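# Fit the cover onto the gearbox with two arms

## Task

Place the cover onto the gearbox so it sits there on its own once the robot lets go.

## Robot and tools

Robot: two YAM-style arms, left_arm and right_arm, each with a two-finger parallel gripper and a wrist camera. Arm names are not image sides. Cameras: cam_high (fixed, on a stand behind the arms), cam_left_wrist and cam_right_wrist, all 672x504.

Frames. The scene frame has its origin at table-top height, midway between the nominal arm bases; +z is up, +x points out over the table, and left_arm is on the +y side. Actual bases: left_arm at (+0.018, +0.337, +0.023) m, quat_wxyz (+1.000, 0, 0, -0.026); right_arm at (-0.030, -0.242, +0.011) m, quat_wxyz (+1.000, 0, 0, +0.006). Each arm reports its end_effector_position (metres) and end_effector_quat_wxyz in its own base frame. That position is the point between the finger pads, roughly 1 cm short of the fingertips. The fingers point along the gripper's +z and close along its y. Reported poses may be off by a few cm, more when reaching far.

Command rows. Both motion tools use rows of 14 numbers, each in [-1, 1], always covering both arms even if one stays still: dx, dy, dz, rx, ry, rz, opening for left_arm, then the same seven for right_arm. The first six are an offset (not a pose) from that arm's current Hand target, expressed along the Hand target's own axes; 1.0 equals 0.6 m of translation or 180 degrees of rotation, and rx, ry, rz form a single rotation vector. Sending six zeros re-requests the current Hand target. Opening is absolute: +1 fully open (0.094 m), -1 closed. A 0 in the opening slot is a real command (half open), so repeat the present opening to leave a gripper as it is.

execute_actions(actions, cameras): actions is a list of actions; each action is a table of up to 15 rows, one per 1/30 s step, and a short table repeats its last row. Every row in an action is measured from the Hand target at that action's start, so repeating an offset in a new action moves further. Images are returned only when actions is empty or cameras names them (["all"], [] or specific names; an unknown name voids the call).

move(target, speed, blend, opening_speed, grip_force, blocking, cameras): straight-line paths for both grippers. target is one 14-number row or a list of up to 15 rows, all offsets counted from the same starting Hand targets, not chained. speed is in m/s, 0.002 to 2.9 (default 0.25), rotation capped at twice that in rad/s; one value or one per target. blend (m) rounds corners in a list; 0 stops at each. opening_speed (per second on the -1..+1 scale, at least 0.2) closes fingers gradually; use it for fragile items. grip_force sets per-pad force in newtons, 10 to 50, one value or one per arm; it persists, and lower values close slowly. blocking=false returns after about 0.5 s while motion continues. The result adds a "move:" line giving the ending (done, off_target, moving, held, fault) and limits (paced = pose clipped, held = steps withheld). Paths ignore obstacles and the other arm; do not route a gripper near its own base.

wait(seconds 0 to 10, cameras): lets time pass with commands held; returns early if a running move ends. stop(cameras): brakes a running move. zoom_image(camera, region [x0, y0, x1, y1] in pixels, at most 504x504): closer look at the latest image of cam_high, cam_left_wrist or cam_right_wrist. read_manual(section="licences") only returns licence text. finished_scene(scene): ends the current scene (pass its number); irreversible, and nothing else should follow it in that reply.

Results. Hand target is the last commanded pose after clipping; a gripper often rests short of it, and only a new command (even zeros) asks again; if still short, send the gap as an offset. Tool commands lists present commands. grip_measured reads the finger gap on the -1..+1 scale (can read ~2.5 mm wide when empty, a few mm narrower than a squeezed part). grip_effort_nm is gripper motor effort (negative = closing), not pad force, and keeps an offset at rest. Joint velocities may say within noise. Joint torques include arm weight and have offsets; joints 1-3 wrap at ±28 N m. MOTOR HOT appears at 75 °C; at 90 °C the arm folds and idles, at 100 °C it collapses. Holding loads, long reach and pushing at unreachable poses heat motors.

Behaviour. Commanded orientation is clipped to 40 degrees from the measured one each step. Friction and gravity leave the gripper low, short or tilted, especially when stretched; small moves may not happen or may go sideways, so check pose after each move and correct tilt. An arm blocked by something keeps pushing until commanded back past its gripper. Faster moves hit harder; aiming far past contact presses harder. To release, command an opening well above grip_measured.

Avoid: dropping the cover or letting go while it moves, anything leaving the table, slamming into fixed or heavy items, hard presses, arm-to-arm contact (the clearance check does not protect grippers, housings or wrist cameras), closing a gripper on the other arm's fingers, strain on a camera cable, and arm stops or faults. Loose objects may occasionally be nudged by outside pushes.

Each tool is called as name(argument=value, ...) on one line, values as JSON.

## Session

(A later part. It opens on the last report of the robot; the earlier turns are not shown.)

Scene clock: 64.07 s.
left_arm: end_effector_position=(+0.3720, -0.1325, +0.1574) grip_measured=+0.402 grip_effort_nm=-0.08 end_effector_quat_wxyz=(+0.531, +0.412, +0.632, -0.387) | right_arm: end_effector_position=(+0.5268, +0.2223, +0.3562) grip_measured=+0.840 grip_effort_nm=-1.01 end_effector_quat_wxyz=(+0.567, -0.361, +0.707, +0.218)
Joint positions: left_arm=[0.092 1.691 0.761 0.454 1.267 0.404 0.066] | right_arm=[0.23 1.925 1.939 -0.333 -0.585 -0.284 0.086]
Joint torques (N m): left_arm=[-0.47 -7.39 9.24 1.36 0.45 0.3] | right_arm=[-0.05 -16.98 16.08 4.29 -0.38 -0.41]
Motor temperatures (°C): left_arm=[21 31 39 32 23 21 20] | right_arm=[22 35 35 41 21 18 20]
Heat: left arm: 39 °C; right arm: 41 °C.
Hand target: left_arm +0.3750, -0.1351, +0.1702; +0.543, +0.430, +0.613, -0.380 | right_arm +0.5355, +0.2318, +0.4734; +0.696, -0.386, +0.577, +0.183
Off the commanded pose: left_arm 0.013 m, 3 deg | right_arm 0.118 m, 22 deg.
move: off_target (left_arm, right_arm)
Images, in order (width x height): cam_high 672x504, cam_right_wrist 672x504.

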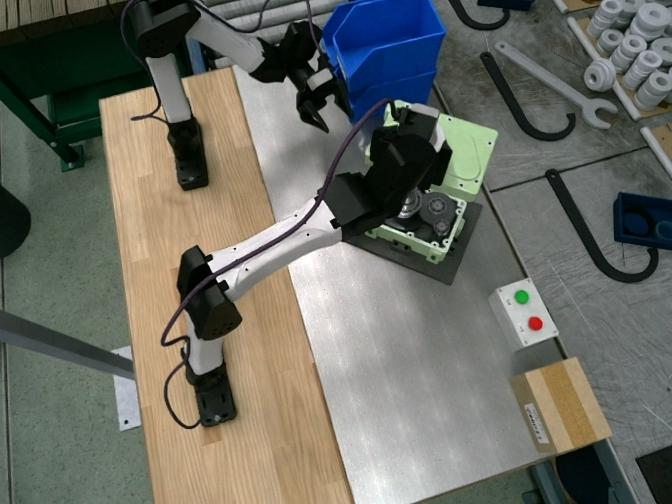

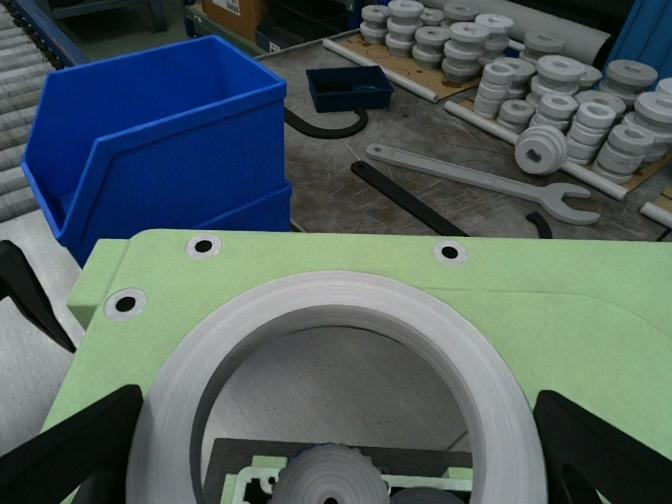

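move(target=[0,0,0,0,0,0,0.4,0.0857,0.0323,-0.008,0,0,0,0.5], speed=0.08, cameras=["cam_left_wrist","cam_right_wrist"])

zoom_image(camera="cam_left_wrist", region=[150, 0, 480, 200])

Scene clock: 66.80 s.
left_arm: end_effector_position=(+0.3720, -0.1325, +0.1574) grip_measured=+0.402 grip_effort_nm=-0.08 end_effector_quat_wxyz=(+0.531, +0.412, +0.632, -0.387) | right_arm: end_effector_position=(+0.5276, +0.2223, +0.2972) grip_measured=+0.840 grip_effort_nm=-1.01 end_effector_quat_wxyz=(+0.559, -0.367, +0.712, +0.214)
Joint positions: left_arm=[0.092 1.691 0.761 0.454 1.267 0.404 0.066] | right_arm=[0.23 1.903 1.697 -0.139 -0.584 -0.306 0.086]
Joint torques (N m): left_arm=[-0.46 -7.34 9.24 1.36 0.47 0.31] | right_arm=[-0.1 -20.62 12.21 4.53 -0.46 -0.23]
Heat: left arm: 39 °C; right arm: 43 °C.
Hand target: left_arm +0.3750, -0.1351, +0.1702; +0.543, +0.430, +0.613, -0.380 | right_arm +0.5325, +0.2306, +0.4184; +0.696, -0.386, +0.577, +0.183
Off the commanded pose: left_arm 0.013 m, 3 deg | right_arm 0.122 m, 22 deg.
move: off_target (left_arm, right_arm)
Images, in order (width x height): cam_left_wrist 672x504, cam_right_wrist 672x504.

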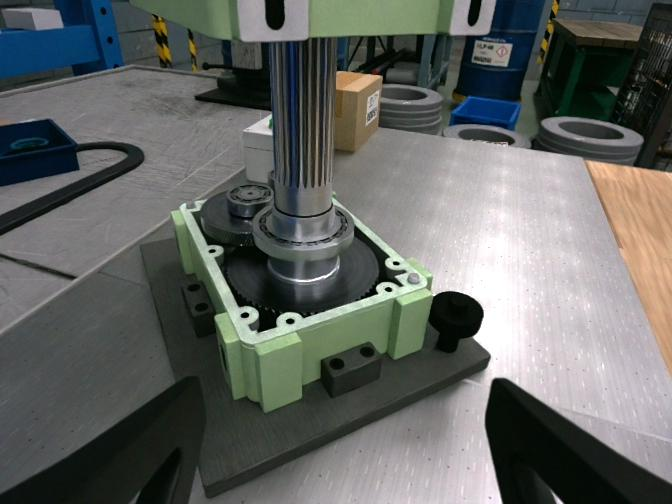

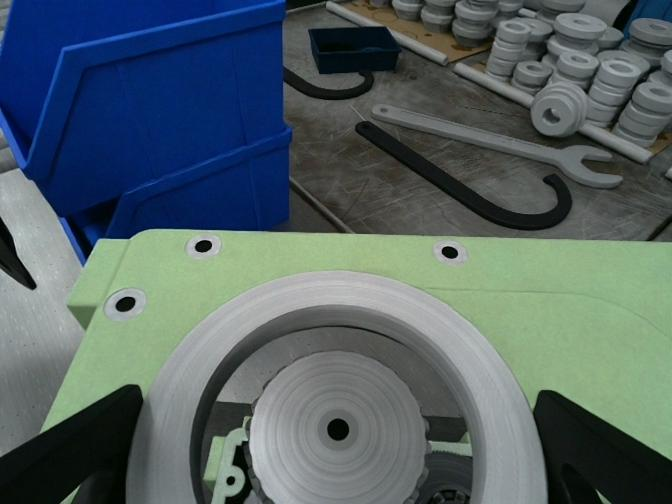

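Scaled by 1.527 from the camera's 672x504 image, which has a finer 960x720 frame.

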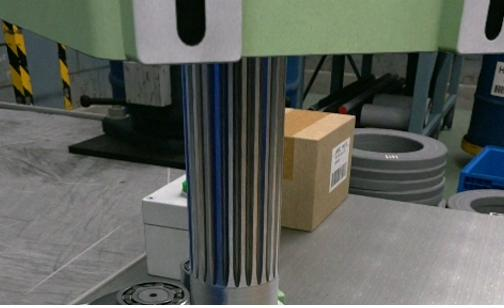

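move(target=[0,0,0,0,0,0,0.4,0.0863,0.0299,-0.0115,0,0,0,0.5], speed=0.08, cameras=["cam_left_wrist","cam_right_wrist"])

zoom_image(camera="cam_left_wrist", region=[130, 0, 530, 400])

Scene clock: 69.57 s.
left_arm: end_effector_position=(+0.3720, -0.1325, +0.1574) grip_measured=+0.402 grip_effort_nm=-0.08 end_effector_quat_wxyz=(+0.531, +0.412, +0.632, -0.387) | right_arm: end_effector_position=(+0.5166, +0.2190, +0.2593) grip_measured=+0.840 grip_effort_nm=-1.01 end_effector_quat_wxyz=(+0.567, -0.369, +0.706, +0.209)
Joint positions: left_arm=[0.092 1.691 0.761 0.454 1.267 0.404 0.066] | right_arm=[0.23 1.861 1.475 0.059 -0.579 -0.313 0.086]
Joint torques (N m): left_arm=[-0.46 -7.38 9.24 1.35 0.45 0.3] | right_arm=[-0.57 -17.65 11.75 4.57 -0.56 -0.23]
Heat: left arm: 39 °C; right arm: 45 °C.
Hand target: left_arm +0.3750, -0.1351, +0.1702; +0.543, +0.430, +0.613, -0.380 | right_arm +0.5292, +0.2269, +0.3633; +0.696, -0.386, +0.577, +0.183
Off the commanded pose: left_arm 0.013 m, 3 deg | right_arm 0.105 m, 21 deg.
move: off_target (left_arm, right_arm)
Images, in order (width x height): cam_left_wrist 672x504, cam_right_wrist 672x504.

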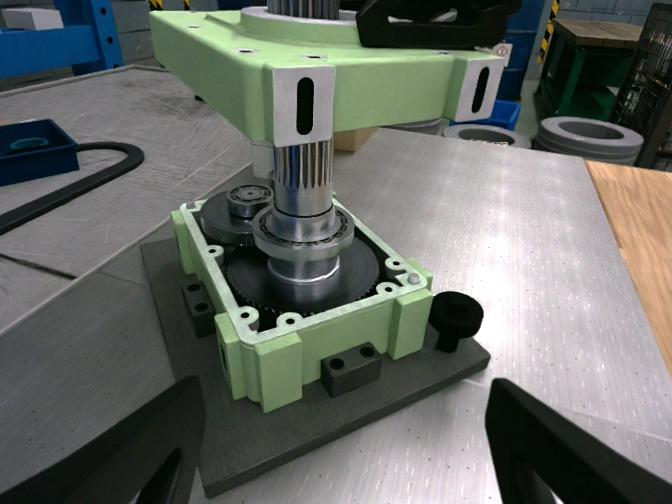

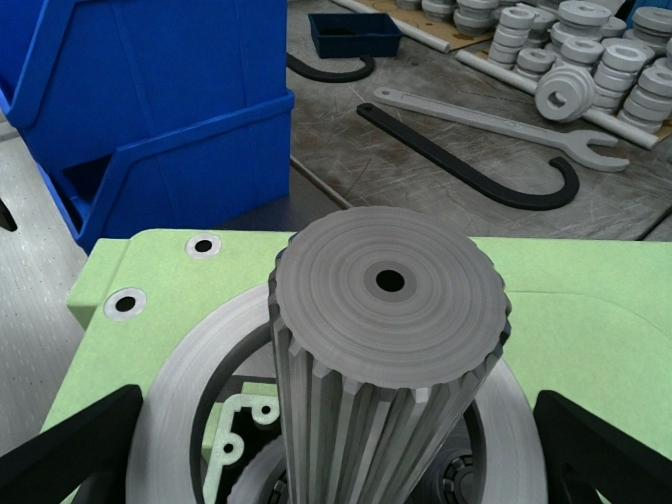

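Scaled by 1.260 from the camera's 672x504 image, which has a finer 960x720 frame.

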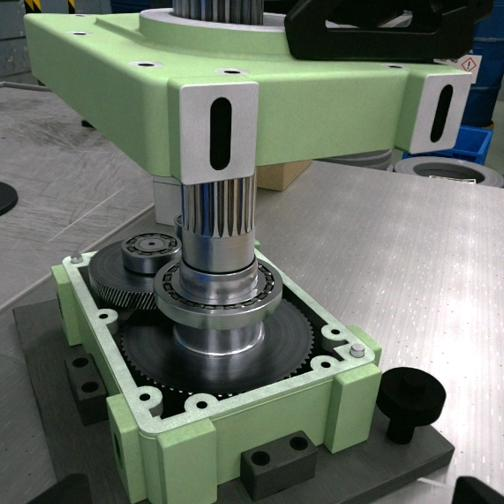

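move(target=[[0,0,0,0,0,0,0.4,0.0051,-0.0142,0.0067,0,0,0,0.5],[0,0,0,0,0,0,0.4,0.0687,0.0053,0.0052,0,0,0,0.5]], speed=0.08, blend=[0.001,0], cameras=["cam_left_wrist","cam_right_wrist"])

zoom_image(camera="cam_left_wrist", region=[130, 20, 530, 420])

Scene clock: 78.43 s.
left_arm: end_effector_position=(+0.3720, -0.1325, +0.1574) grip_measured=+0.402 grip_effort_nm=-0.08 end_effector_quat_wxyz=(+0.531, +0.412, +0.632, -0.387) | right_arm: end_effector_position=(+0.5239, +0.2162, +0.2271) grip_measured=+0.840 grip_effort_nm=-1.01 end_effector_quat_wxyz=(+0.574, -0.368, +0.701, +0.210)
Joint positions: left_arm=[0.092 1.691 0.761 0.454 1.267 0.404 0.066] | right_arm=[0.219 1.909 1.394 0.205 -0.591 -0.309 0.086]
Joint torques (N m): left_arm=[-0.46 -7.38 9.25 1.37 0.45 0.3] | right_arm=[-0.7 -16.32 11.99 4.58 -0.55 -0.24]
Motor temperatures (°C): left_arm=[21 31 40 32 23 21 20] | right_arm=[22 40 37 49 21 18 21]
Heat: left arm: 40 °C; right arm: 49 °C.
Hand target: left_arm +0.3750, -0.1351, +0.1702; +0.543, +0.430, +0.613, -0.380 | right_arm +0.5400, +0.2233, +0.3235; +0.696, -0.386, +0.577, +0.183
Off the commanded pose: left_arm 0.013 m, 3 deg | right_arm 0.098 m, 20 deg.
move: off_target (left_arm, right_arm)
Images, in order (width x height): cam_left_wrist 672x504, cam_right_wrist 672x504.

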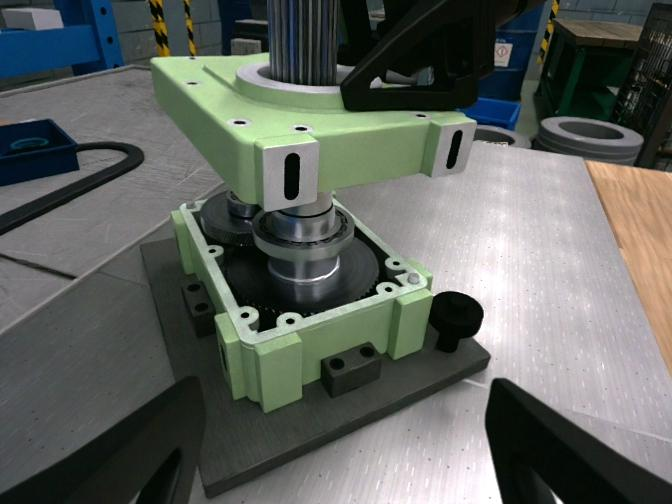

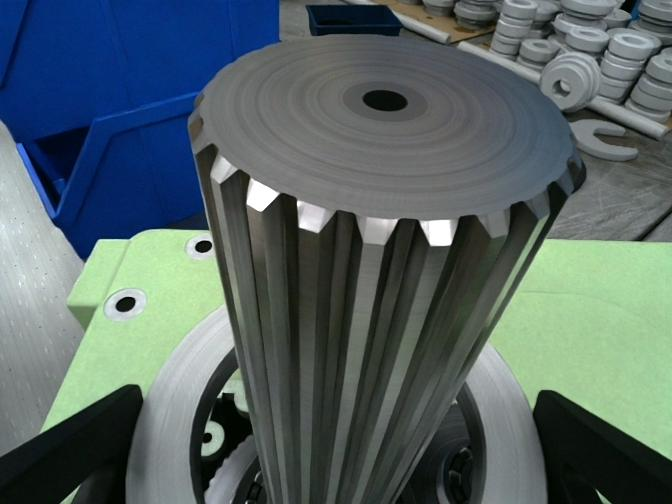

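Scaled by 1.260 from the camera's 672x504 image, which has a finer 960x720 frame.

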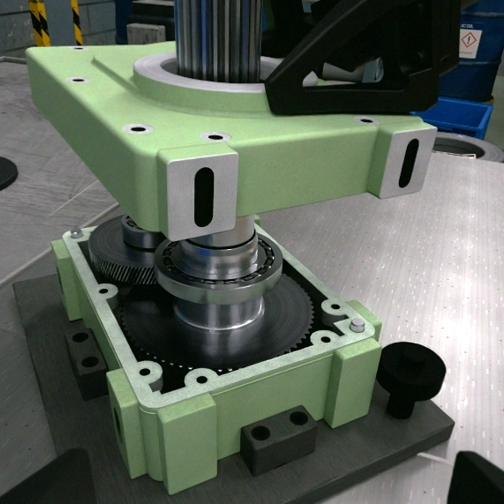

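move(target=[0,0,0,0,0,0,0.4,0.0885,0.0235,-0.0115,-0.0022,0.0063,0,0.5], speed=0.08, cameras=["cam_left_wrist","cam_right_wrist"])

zoom_image(camera="cam_left_wrist", region=[130, 60, 530, 440])

Scene clock: 83.73 s.
left_arm: end_effector_position=(+0.3720, -0.1325, +0.1574) grip_measured=+0.402 grip_effort_nm=-0.08 end_effector_quat_wxyz=(+0.531, +0.412, +0.632, -0.387) | right_arm: end_effector_position=(+0.5218, +0.2099, +0.1762) grip_measured=+0.840 grip_effort_nm=-1.01 end_effector_quat_wxyz=(+0.569, -0.369, +0.705, +0.210)
Joint positions: left_arm=[0.092 1.691 0.761 0.454 1.267 0.404 0.066] | right_arm=[0.206 1.965 1.27 0.367 -0.603 -0.32 0.086]
Joint torques (N m): left_arm=[-0.5 -7.41 9.24 1.36 0.44 0.31] | right_arm=[-0.75 -16.5 11.15 4.53 -0.58 -0.28]
Heat: left arm: 40 °C; right arm: 52 °C.
Hand target: left_arm +0.3750, -0.1351, +0.1702; +0.543, +0.430, +0.613, -0.380 | right_arm +0.5398, +0.2169, +0.2687; +0.689, -0.390, +0.583, +0.181
Off the commanded pose: left_arm 0.013 m, 3 deg | right_arm 0.094 m, 20 deg.
move: off_target (left_arm, right_arm)
Images, in order (width x height): cam_left_wrist 672x504, cam_right_wrist 672x504.

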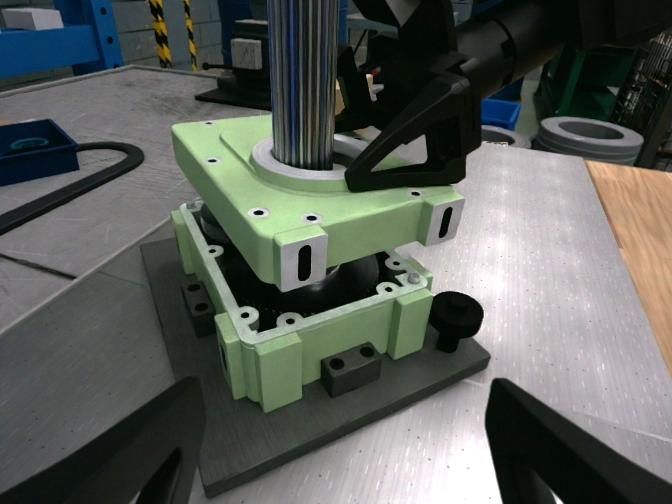

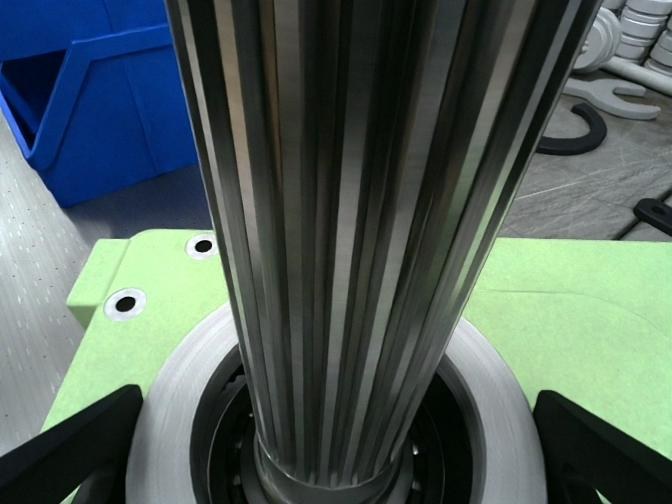

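Scaled by 1.260 from the camera's 672x504 image, which has a finer 960x720 frame.

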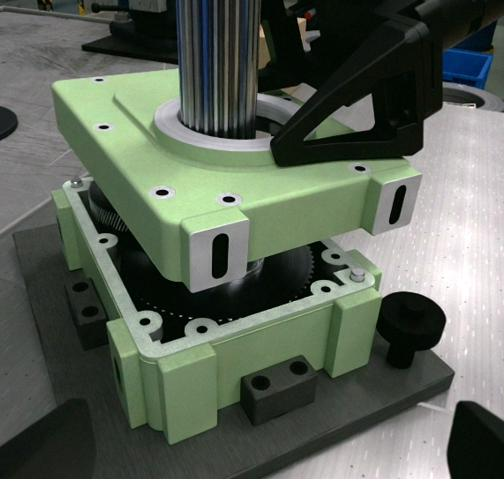

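zoom_image(camera="cam_right_wrist", region=[150, 0, 600, 504])

zoom_image(camera="cam_left_wrist", region=[230, 90, 480, 290])

Scaled by 1.000.

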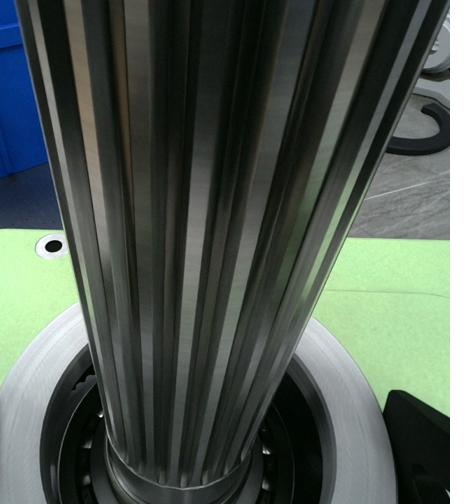

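Scaled by 2.016 from the camera's 672x504 image, which has a finer 960x720 frame.

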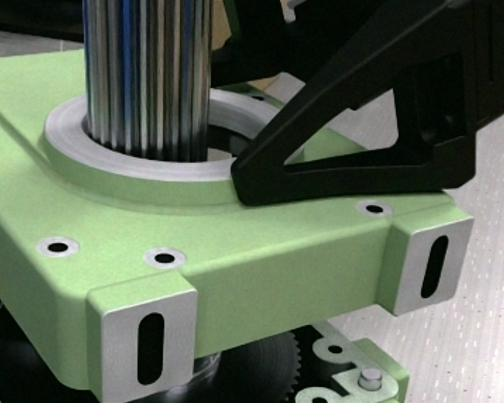

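move(target=[[0,0,0,0,0,0,0.4,-0.0003,0.0016,0.015,0,0,0,0.5],[0,0,0,0,0,0,0.4,0.0230,0.0105,0.0147,0,0,0,0.5]], speed=0.06, blend=[0.001,0], cameras=["cam_left_wrist","cam_right_wrist"])

zoom_image(camera="cam_left_wrist", region=[230, 90, 480, 290])

zoom_image(camera="cam_left_wrist", region=[160, 160, 480, 420])

Scene clock: 93.10 s.
left_arm: end_effector_position=(+0.3720, -0.1325, +0.1574) grip_measured=+0.402 grip_effort_nm=-0.08 end_effector_quat_wxyz=(+0.531, +0.412, +0.632, -0.387) | right_arm: end_effector_position=(+0.5247, +0.2114, +0.1611) grip_measured=+0.840 grip_effort_nm=-1.02 end_effector_quat_wxyz=(+0.569, -0.369, +0.704, +0.210)
Joint positions: left_arm=[0.092 1.691 0.761 0.454 1.267 0.404 0.066] | right_arm=[0.208 2.003 1.256 0.42 -0.603 -0.319 0.086]
Joint torques (N m): left_arm=[-0.5 -7.43 9.21 1.35 0.46 0.3] | right_arm=[0.28 -16.35 11.63 4.55 -0.44 -0.23]
Motor temperatures (°C): left_arm=[21 32 40 32 23 21 20] | right_arm=[22 43 40 56 21 18 21]
Heat: left arm: 40 °C; right arm: 56 °C.
Hand target: left_arm +0.3750, -0.1351, +0.1702; +0.543, +0.430, +0.613, -0.380 | right_arm +0.5446, +0.2247, +0.2536; +0.689, -0.391, +0.583, +0.181
Off the commanded pose: left_arm 0.013 m, 3 deg | right_arm 0.096 m, 20 deg.
move: off_target (left_arm, right_arm)
Images, in order (width x height): cam_left_wrist 672x504, cam_right_wrist 672x504.

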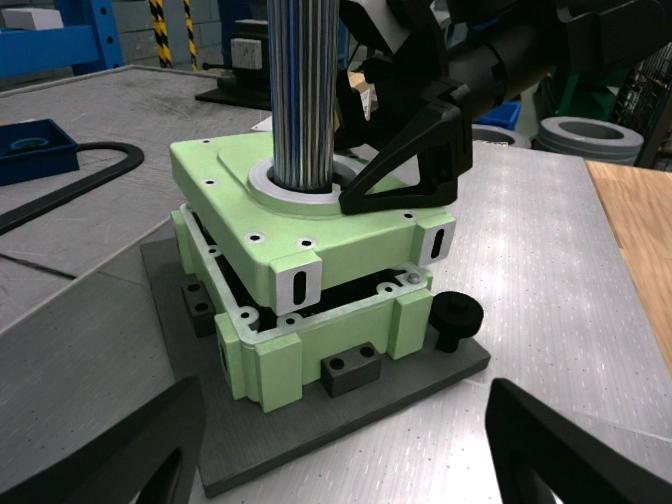

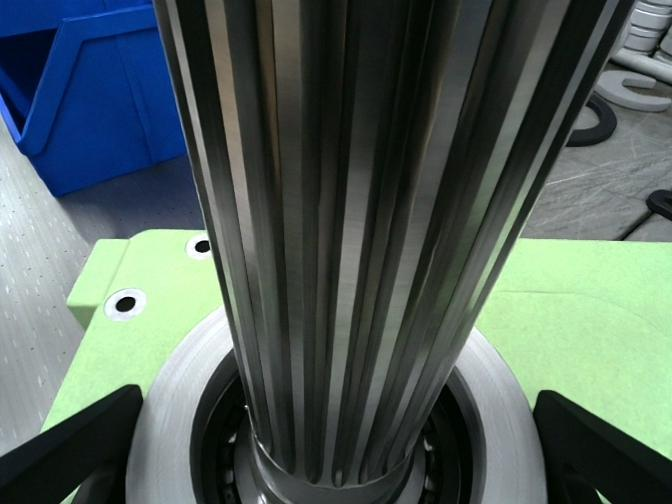

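Scaled by 2.016 from the camera's 672x504 image, which has a finer 960x720 frame.

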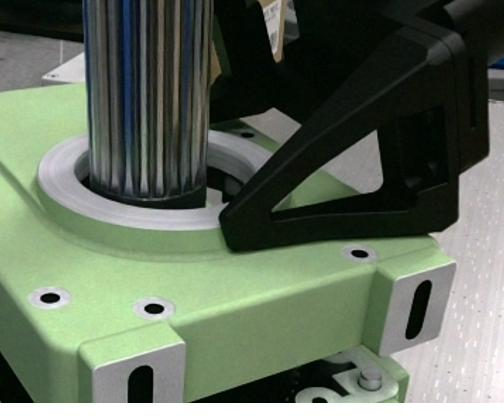

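Scaled by 1.575 from the camera's 672x504 image, which has a finer 960x720 frame.

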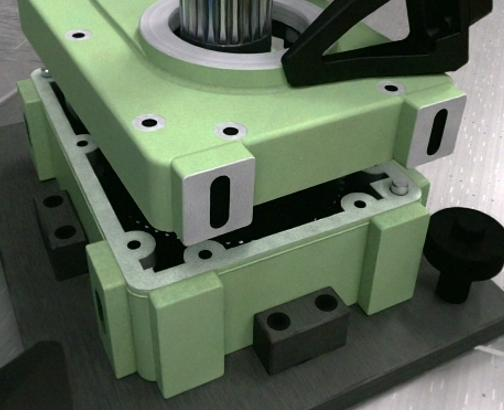

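zoom_image(camera="cam_left_wrist", region=[240, 200, 480, 380])

zoom_image(camera="cam_left_wrist", region=[150, 130, 330, 370])

Scaled by 2.100 from the camera's 672x504 image, which has a finer 960x720 frame.

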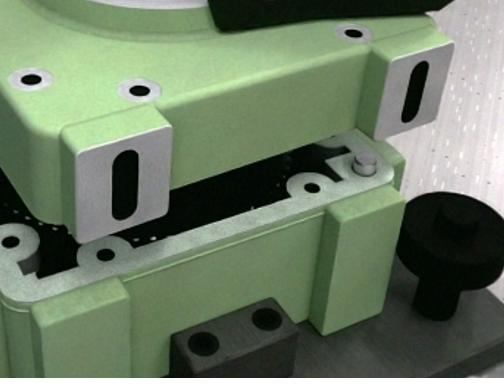

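Scaled by 2.100 from the camera's 672x504 image, which has a finer 960x720 frame.

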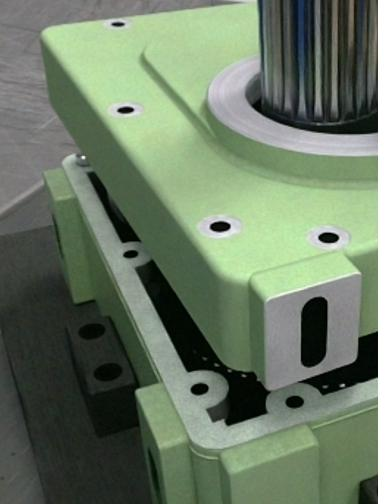

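wait(seconds=0.1, cameras=["cam_high","cam_left_wrist"])

zoom_image(camera="cam_high", region=[350, 130, 500, 280])

Scene clock: 96.50 s.
left_arm: end_effector_position=(+0.3720, -0.1325, +0.1574) grip_measured=+0.402 grip_effort_nm=-0.08 end_effector_quat_wxyz=(+0.531, +0.412, +0.632, -0.387) | right_arm: end_effector_position=(+0.5247, +0.2114, +0.1611) grip_measured=+0.840 grip_effort_nm=-1.01 end_effector_quat_wxyz=(+0.569, -0.369, +0.704, +0.210)
Joint positions: left_arm=[0.092 1.691 0.761 0.454 1.267 0.404 0.066] | right_arm=[0.208 2.003 1.256 0.42 -0.603 -0.318 0.086]
Joint torques (N m): left_arm=[-0.46 -7.41 9.24 1.36 0.46 0.3] | right_arm=[0.31 -16.31 11.64 4.54 -0.43 -0.24]
Motor temperatures (°C): left_arm=[21 32 40 32 23 21 20] | right_arm=[22 44 40 56 21 18 21]
Heat: left arm: 40 °C; right arm: 56 °C.
Hand target: left_arm +0.3750, -0.1351, +0.1702; +0.543, +0.430, +0.613, -0.380 | right_arm +0.5446, +0.2247, +0.2536; +0.689, -0.391, +0.583, +0.181
Tool commands: left_gripper/opening=+0.4 right_gripper/opening=+0.5
Off the commanded pose: left_arm 0.013 m, 3 deg | right_arm 0.096 m, 20 deg.
wait: 0.10 s; at rest from the start
Images, in order (width x height): cam_high 672x504, cam_left_wrist 672x504.

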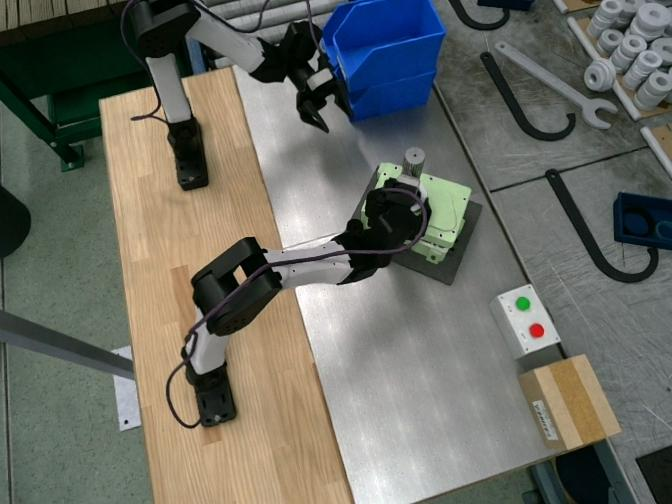

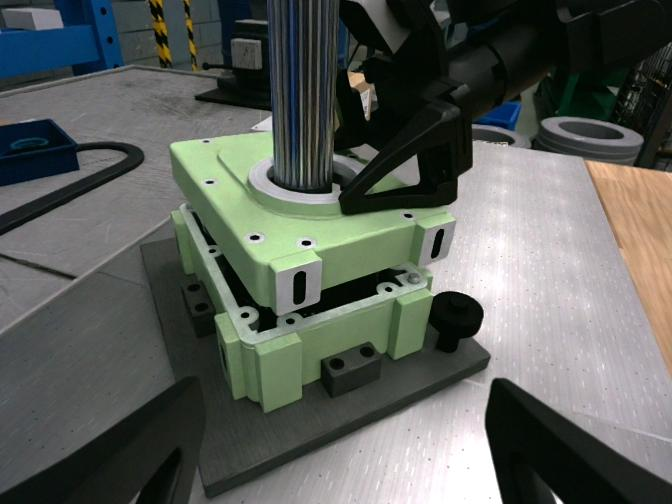

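Scaled by 3.360 from the camera's 672x504 image, which has a finer 960x720 frame.

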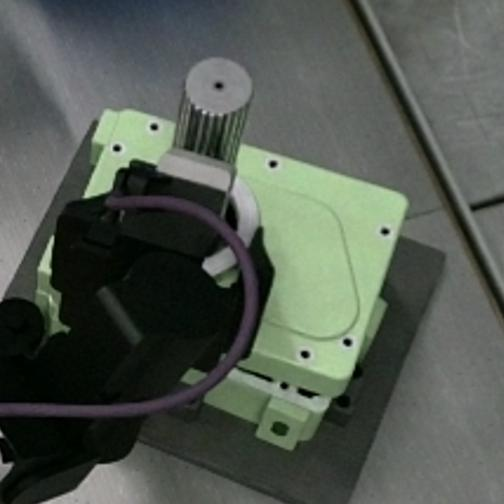

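move(target=[0,0,0,0,0,0,0.4,0,0,0.0105,0.0184,0.0064,-0.0003,0.5], speed=0.06, cameras=["cam_left_wrist","cam_right_wrist","cam_high"])

zoom_image(camera="cam_left_wrist", region=[150, 120, 480, 390])

zoom_image(camera="cam_high", region=[350, 130, 500, 280])

Scene clock: 98.87 s.
left_arm: end_effector_position=(+0.3720, -0.1325, +0.1574) grip_measured=+0.402 grip_effort_nm=-0.08 end_effector_quat_wxyz=(+0.531, +0.412, +0.632, -0.387) | right_arm: end_effector_position=(+0.5234, +0.2157, +0.1497) grip_measured=+0.840 grip_effort_nm=-1.01 end_effector_quat_wxyz=(+0.565, -0.358, +0.719, +0.191)
Joint positions: left_arm=[0.092 1.691 0.761 0.454 1.267 0.404 0.066] | right_arm=[0.236 2.003 1.229 0.433 -0.525 -0.312 0.086]
Joint torques (N m): left_arm=[-0.47 -7.38 9.31 1.37 0.46 0.32] | right_arm=[0.28 -17.42 12.42 4.57 -0.26 -0.24]
Motor temperatures (°C): left_arm=[21 32 40 32 23 21 20] | right_arm=[22 46 40 56 21 18 21]
Heat: left arm: 40 °C; right arm: 56 °C.
Hand target: left_arm +0.3750, -0.1351, +0.1702; +0.543, +0.430, +0.613, -0.380 | right_arm +0.5489, +0.2293, +0.2537; +0.694, -0.372, +0.595, +0.160
Off the commanded pose: left_arm 0.013 m, 3 deg | right_arm 0.108 m, 21 deg.
move: off_target (left_arm, right_arm)

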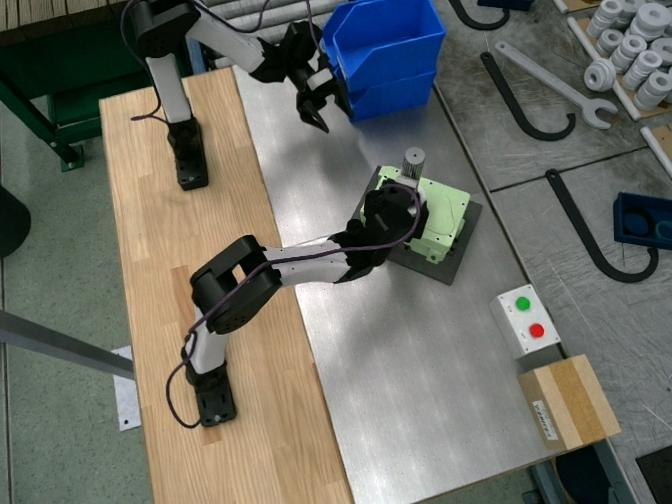

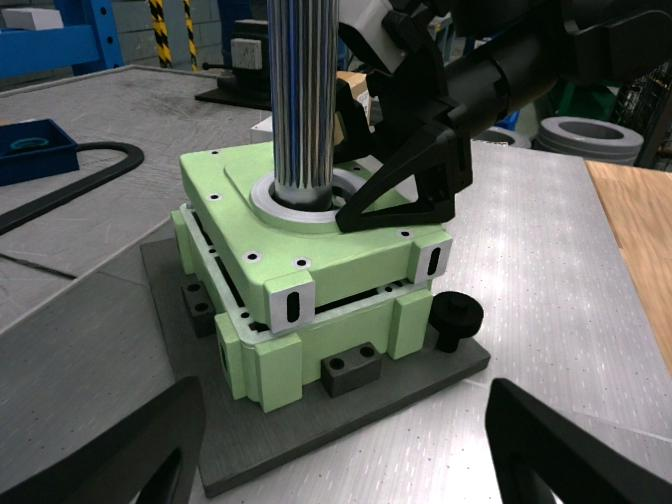

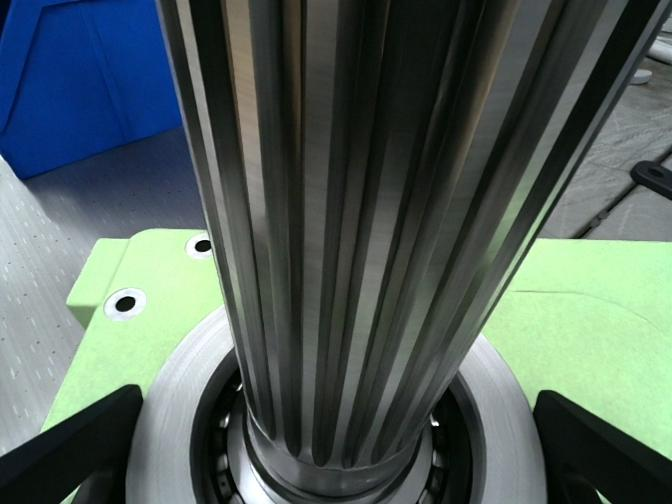

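Scaled by 1.527 from the camera's 672x504 image, which has a finer 960x720 frame.

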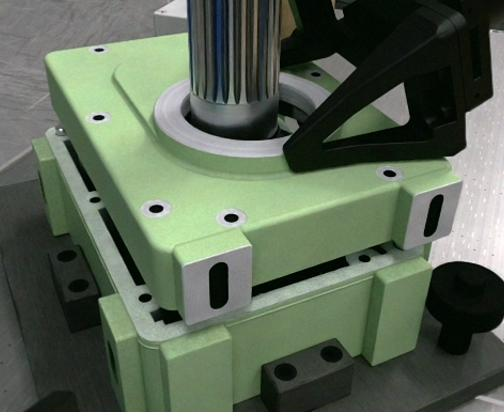

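Scaled by 3.360 from the camera's 672x504 image, which has a finer 960x720 frame.

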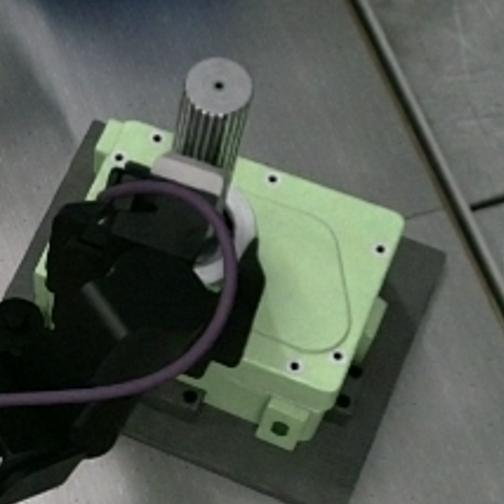

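execute_actions(actions=[], cameras=["cam_left_wrist", "cam_high"])

zoom_image(camera="cam_left_wrist", region=[150, 120, 480, 390])

Scene clock: 102.43 s.
left_arm: end_effector_position=(+0.3720, -0.1325, +0.1574) grip_measured=+0.402 grip_effort_nm=-0.08 end_effector_quat_wxyz=(+0.531, +0.412, +0.632, -0.387) | right_arm: end_effector_position=(+0.5235, +0.2156, +0.1496) grip_measured=+0.840 grip_effort_nm=-1.01 end_effector_quat_wxyz=(+0.565, -0.358, +0.719, +0.191)
Joint positions: left_arm=[0.092 1.691 0.761 0.454 1.267 0.404 0.066] | right_arm=[0.236 2.003 1.229 0.433 -0.525 -0.312 0.086]
Joint velocities: within noise
Joint torques (N m): left_arm=[-0.49 -7.41 9.31 1.37 0.45 0.31] | right_arm=[0.31 -17.47 12.4 4.56 -0.29 -0.24]
Motor temperatures (°C): left_arm=[21 32 41 32 23 21 20] | right_arm=[22 47 41 58 21 18 21]
Heat: left arm: 41 °C; right arm: 58 °C.
Hand target: left_arm +0.3750, -0.1351, +0.1702; +0.543, +0.430, +0.613, -0.380 | right_arm +0.5489, +0.2293, +0.2537; +0.694, -0.372, +0.595, +0.160
Tool commands: left_gripper/opening=+0.4 right_gripper/opening=+0.5
Off the commanded pose: left_arm 0.013 m, 3 deg | right_arm 0.108 m, 21 deg.
Images, in order (width x height): cam_high 672x504, cam_left_wrist 672x504.

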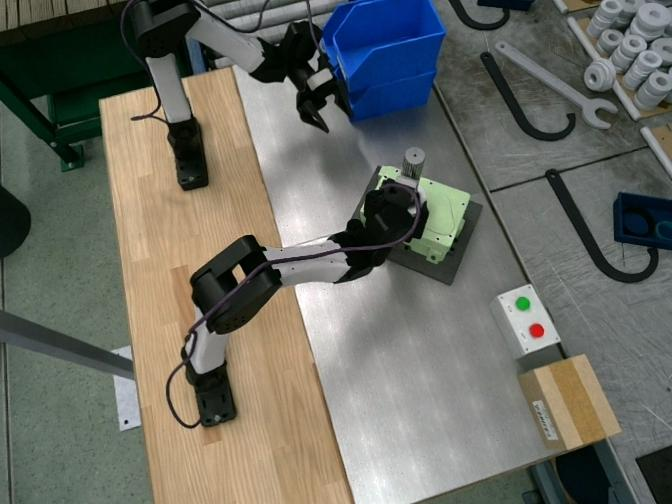

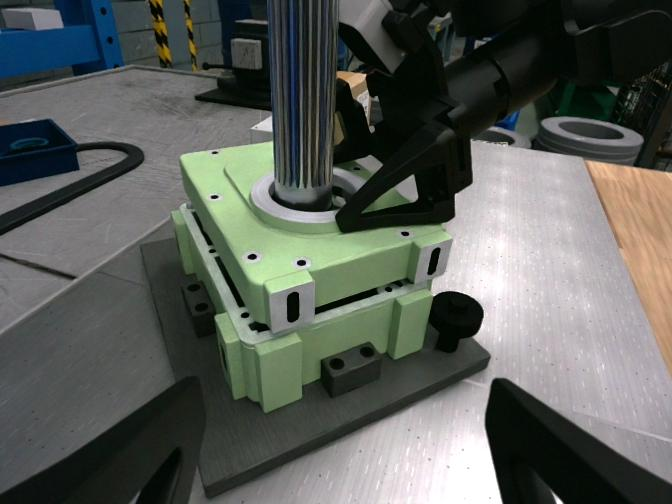

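Scaled by 1.527 from the camera's 672x504 image, which has a finer 960x720 frame.

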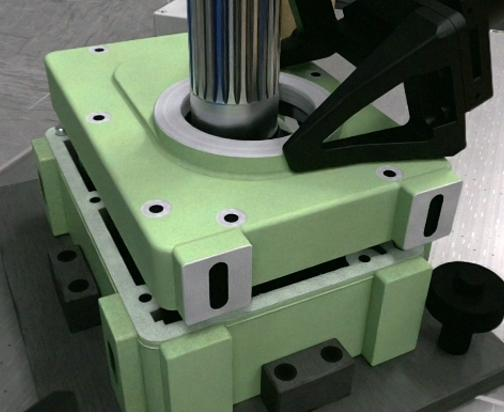

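zoom_image(camera="cam_left_wrist", region=[230, 140, 400, 260])

zoom_image(camera="cam_left_wrist", region=[200, 230, 480, 420])

Scaled by 2.965 from the camera's 672x504 image, which has a finer 960x720 frame.

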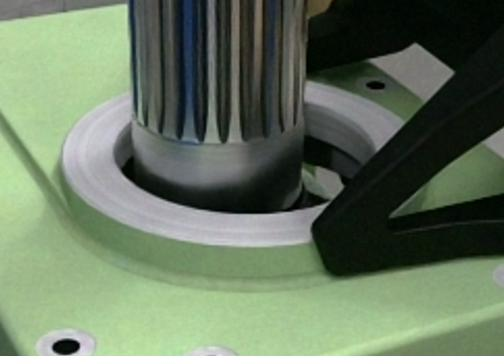

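Scaled by 1.800 from the camera's 672x504 image, which has a finer 960x720 frame.

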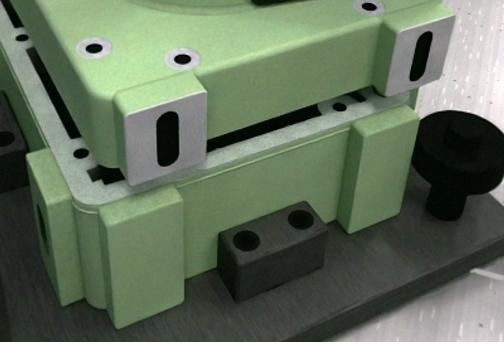

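zoom_image(camera="cam_left_wrist", region=[165, 190, 335, 340])

zoom_image(camera="cam_high", region=[330, 130, 500, 290])

Scaled by 2.965 from the camera's 672x504 image, which has a finer 960x720 frame.

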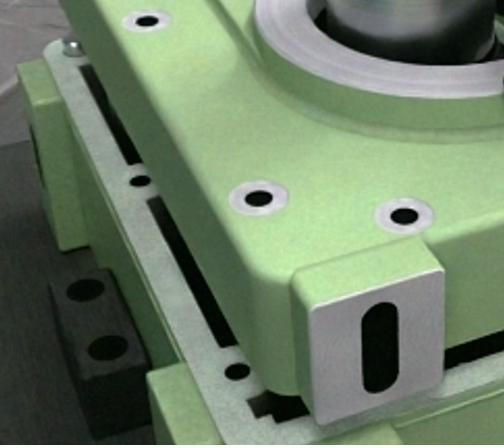

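Scaled by 2.965 from the camera's 672x504 image, which has a finer 960x720 frame.

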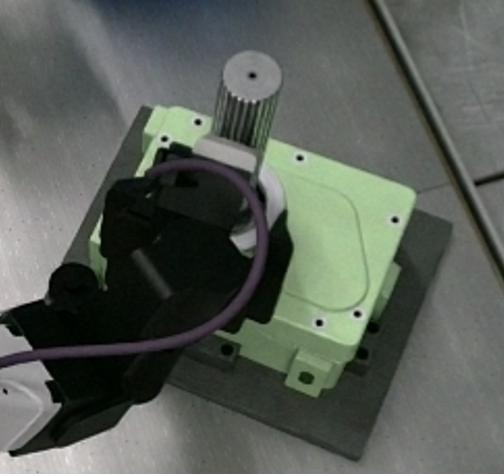

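move(target=[0,0,0,0,0,0,0.4, 0.0002,0.0001,0.0112,0,0,0,0.5], speed=0.05, cameras=["cam_left_wrist"])

zoom_image(camera="cam_left_wrist", region=[230, 140, 400, 260])

zoom_image(camera="cam_left_wrist", region=[165, 190, 335, 340])

Scene clock: 117.40 s.
left_arm: end_effector_position=(+0.3720, -0.1325, +0.1574) grip_measured=+0.402 grip_effort_nm=-0.08 end_effector_quat_wxyz=(+0.531, +0.412, +0.632, -0.387) | right_arm: end_effector_position=(+0.5215, +0.2181, +0.1481) grip_measured=+0.840 grip_effort_nm=-1.01 end_effector_quat_wxyz=(+0.566, -0.358, +0.718, +0.191)
Joint positions: left_arm=[0.092 1.691 0.761 0.454 1.267 0.404 0.066] | right_arm=[0.243 2.003 1.218 0.447 -0.52 -0.31 0.086]
Joint torques (N m): left_arm=[-0.47 -7.36 9.22 1.37 0.45 0.32] | right_arm=[0.38 -16.31 14.68 4.43 -0.25 -0.25]
Motor temperatures (°C): left_arm=[21 32 41 32 23 21 20] | right_arm=[22 52 43 64 21 18 21]
Heat: left arm: 41 °C; right arm: 64 °C.
Hand target: left_arm +0.3750, -0.1351, +0.1702; +0.543, +0.430, +0.613, -0.380 | right_arm +0.5536, +0.2341, +0.2536; +0.694, -0.372, +0.595, +0.160
Off the commanded pose: left_arm 0.013 m, 3 deg | right_arm 0.111 m, 21 deg.
move: off_target (left_arm, right_arm)
Images, in order (width x height): cam_left_wrist 672x504.

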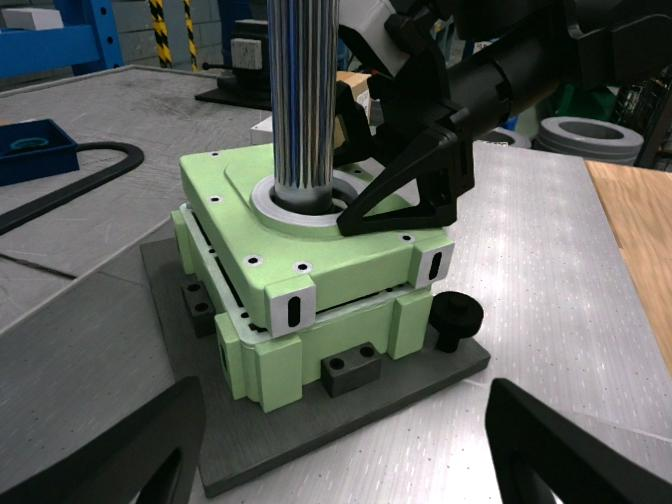

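Scaled by 2.965 from the camera's 672x504 image, which has a finer 960x720 frame.

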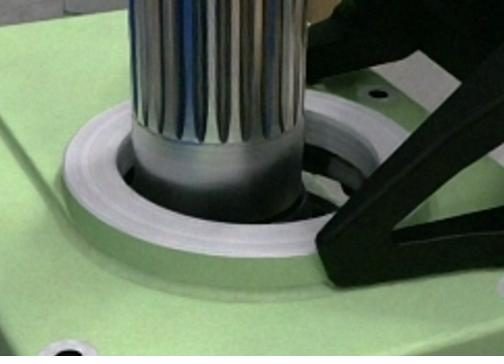

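Scaled by 2.965 from the camera's 672x504 image, which has a finer 960x720 frame.

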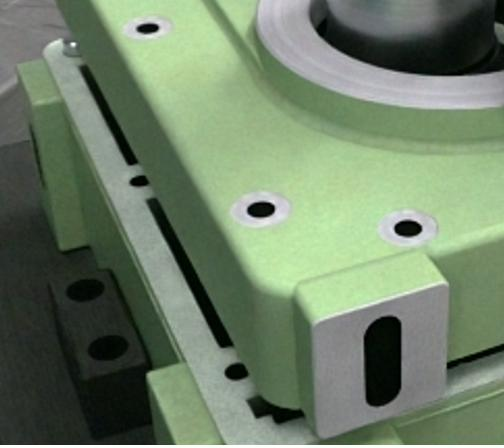

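move(target=[0,0,0,0,0,0,0.4, 0.0195,-0.0046,0.0174,0,0,0,0.5], speed=0.06, cameras=["cam_left_wrist"])

zoom_image(camera="cam_left_wrist", region=[150, 120, 480, 390])

Scene clock: 120.63 s.
left_arm: end_effector_position=(+0.3720, -0.1325, +0.1574) grip_measured=+0.402 grip_effort_nm=-0.08 end_effector_quat_wxyz=(+0.531, +0.412, +0.632, -0.387) | right_arm: end_effector_position=(+0.5271, +0.2212, +0.1480) grip_measured=+0.840 grip_effort_nm=-1.01 end_effector_quat_wxyz=(+0.576, -0.365, +0.705, +0.197)
Joint positions: left_arm=[0.092 1.691 0.761 0.454 1.267 0.404 0.066] | right_arm=[0.238 2.036 1.237 0.49 -0.548 -0.313 0.086]
Joint torques (N m): left_arm=[-0.51 -7.34 9.2 1.37 0.45 0.32] | right_arm=[0.61 -14.35 16.49 4.21 0.05 -0.15]
Motor temperatures (°C): left_arm=[21 32 41 32 23 21 20] | right_arm=[22 53 44 63 21 18 21]
Heat: left arm: 41 °C; right arm: 63 °C.
Hand target: left_arm +0.3750, -0.1351, +0.1702; +0.543, +0.430, +0.613, -0.380 | right_arm +0.5656, +0.2370, +0.2437; +0.694, -0.372, +0.595, +0.160
Off the commanded pose: left_arm 0.013 m, 3 deg | right_arm 0.104 m, 19 deg.
move: off_target (left_arm, right_arm)
Images, in order (width x height): cam_left_wrist 672x504.

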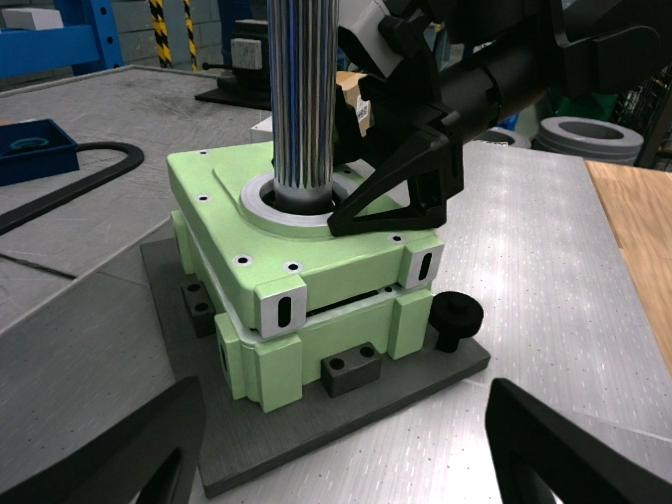

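Scaled by 1.527 from the camera's 672x504 image, which has a finer 960x720 frame.

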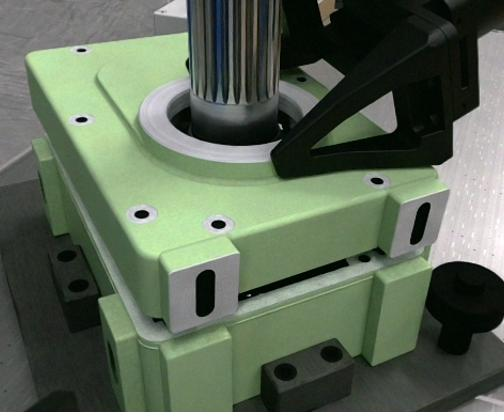

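zoom_image(camera="cam_left_wrist", region=[230, 140, 400, 260])

zoom_image(camera="cam_left_wrist", region=[150, 190, 320, 350])

Scaled by 2.965 from the camera's 672x504 image, which has a finer 960x720 frame.

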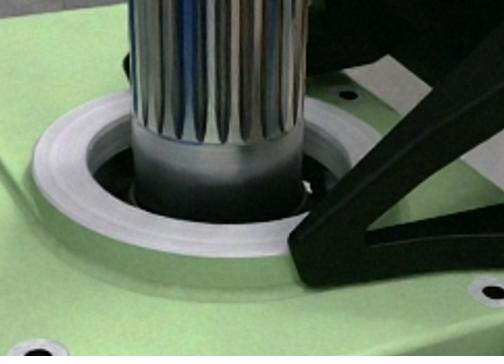

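Scaled by 2.965 from the camera's 672x504 image, which has a finer 960x720 frame.

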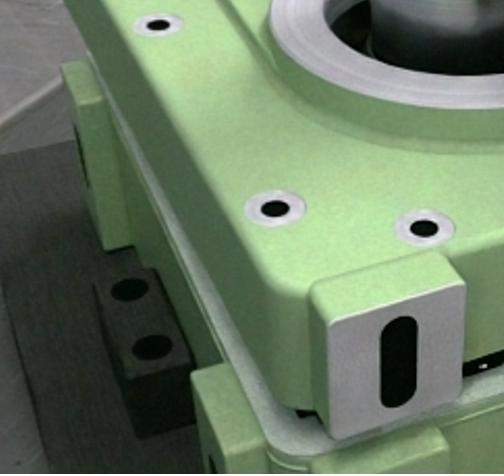

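move(target=[0,0,0,0,0,0,0.4, 0.0315,0.0109,-0.0005,0.0043,0.0132,0.0110,0.5], speed=0.05, cameras=["cam_left_wrist"])

zoom_image(camera="cam_left_wrist", region=[150, 120, 480, 390])

Scene clock: 124.40 s.
left_arm: end_effector_position=(+0.3720, -0.1325, +0.1574) grip_measured=+0.402 grip_effort_nm=-0.08 end_effector_quat_wxyz=(+0.531, +0.412, +0.632, -0.387) | right_arm: end_effector_position=(+0.5291, +0.2224, +0.1476) grip_measured=+0.840 grip_effort_nm=-1.01 end_effector_quat_wxyz=(+0.583, -0.367, +0.697, +0.199)
Joint positions: left_arm=[0.092 1.691 0.761 0.454 1.267 0.404 0.066] | right_arm=[0.237 2.052 1.237 0.529 -0.557 -0.311 0.086]
Joint torques (N m): left_arm=[-0.44 -7.38 9.25 1.37 0.45 0.31] | right_arm=[1.31 -12.92 15.75 3.88 0.52 0.08]
Motor temperatures (°C): left_arm=[21 32 41 32 23 21 20] | right_arm=[22 52 45 61 21 18 21]
Heat: left arm: 41 °C; right arm: 61 °C.
Hand target: left_arm +0.3750, -0.1351, +0.1702; +0.543, +0.430, +0.613, -0.380 | right_arm +0.5657, +0.2369, +0.2236; +0.681, -0.361, +0.617, +0.160
Off the commanded pose: left_arm 0.013 m, 3 deg | right_arm 0.086 m, 15 deg.
move: off_target (left_arm, right_arm)
Images, in order (width x height): cam_left_wrist 672x504.

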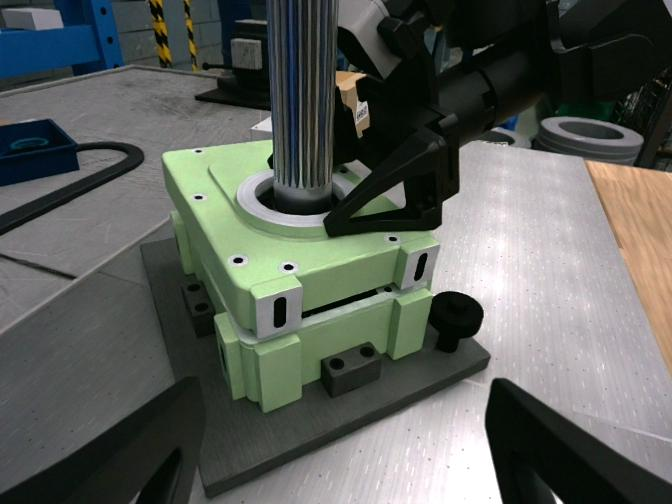

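Scaled by 1.527 from the camera's 672x504 image, which has a finer 960x720 frame.

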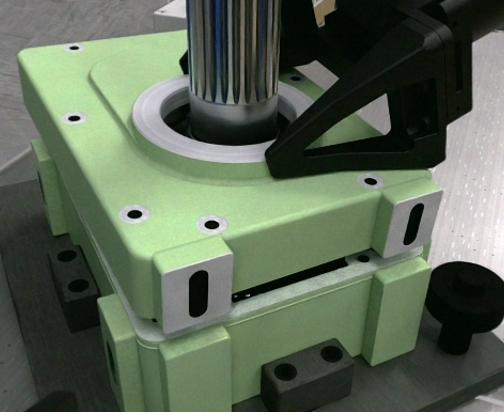

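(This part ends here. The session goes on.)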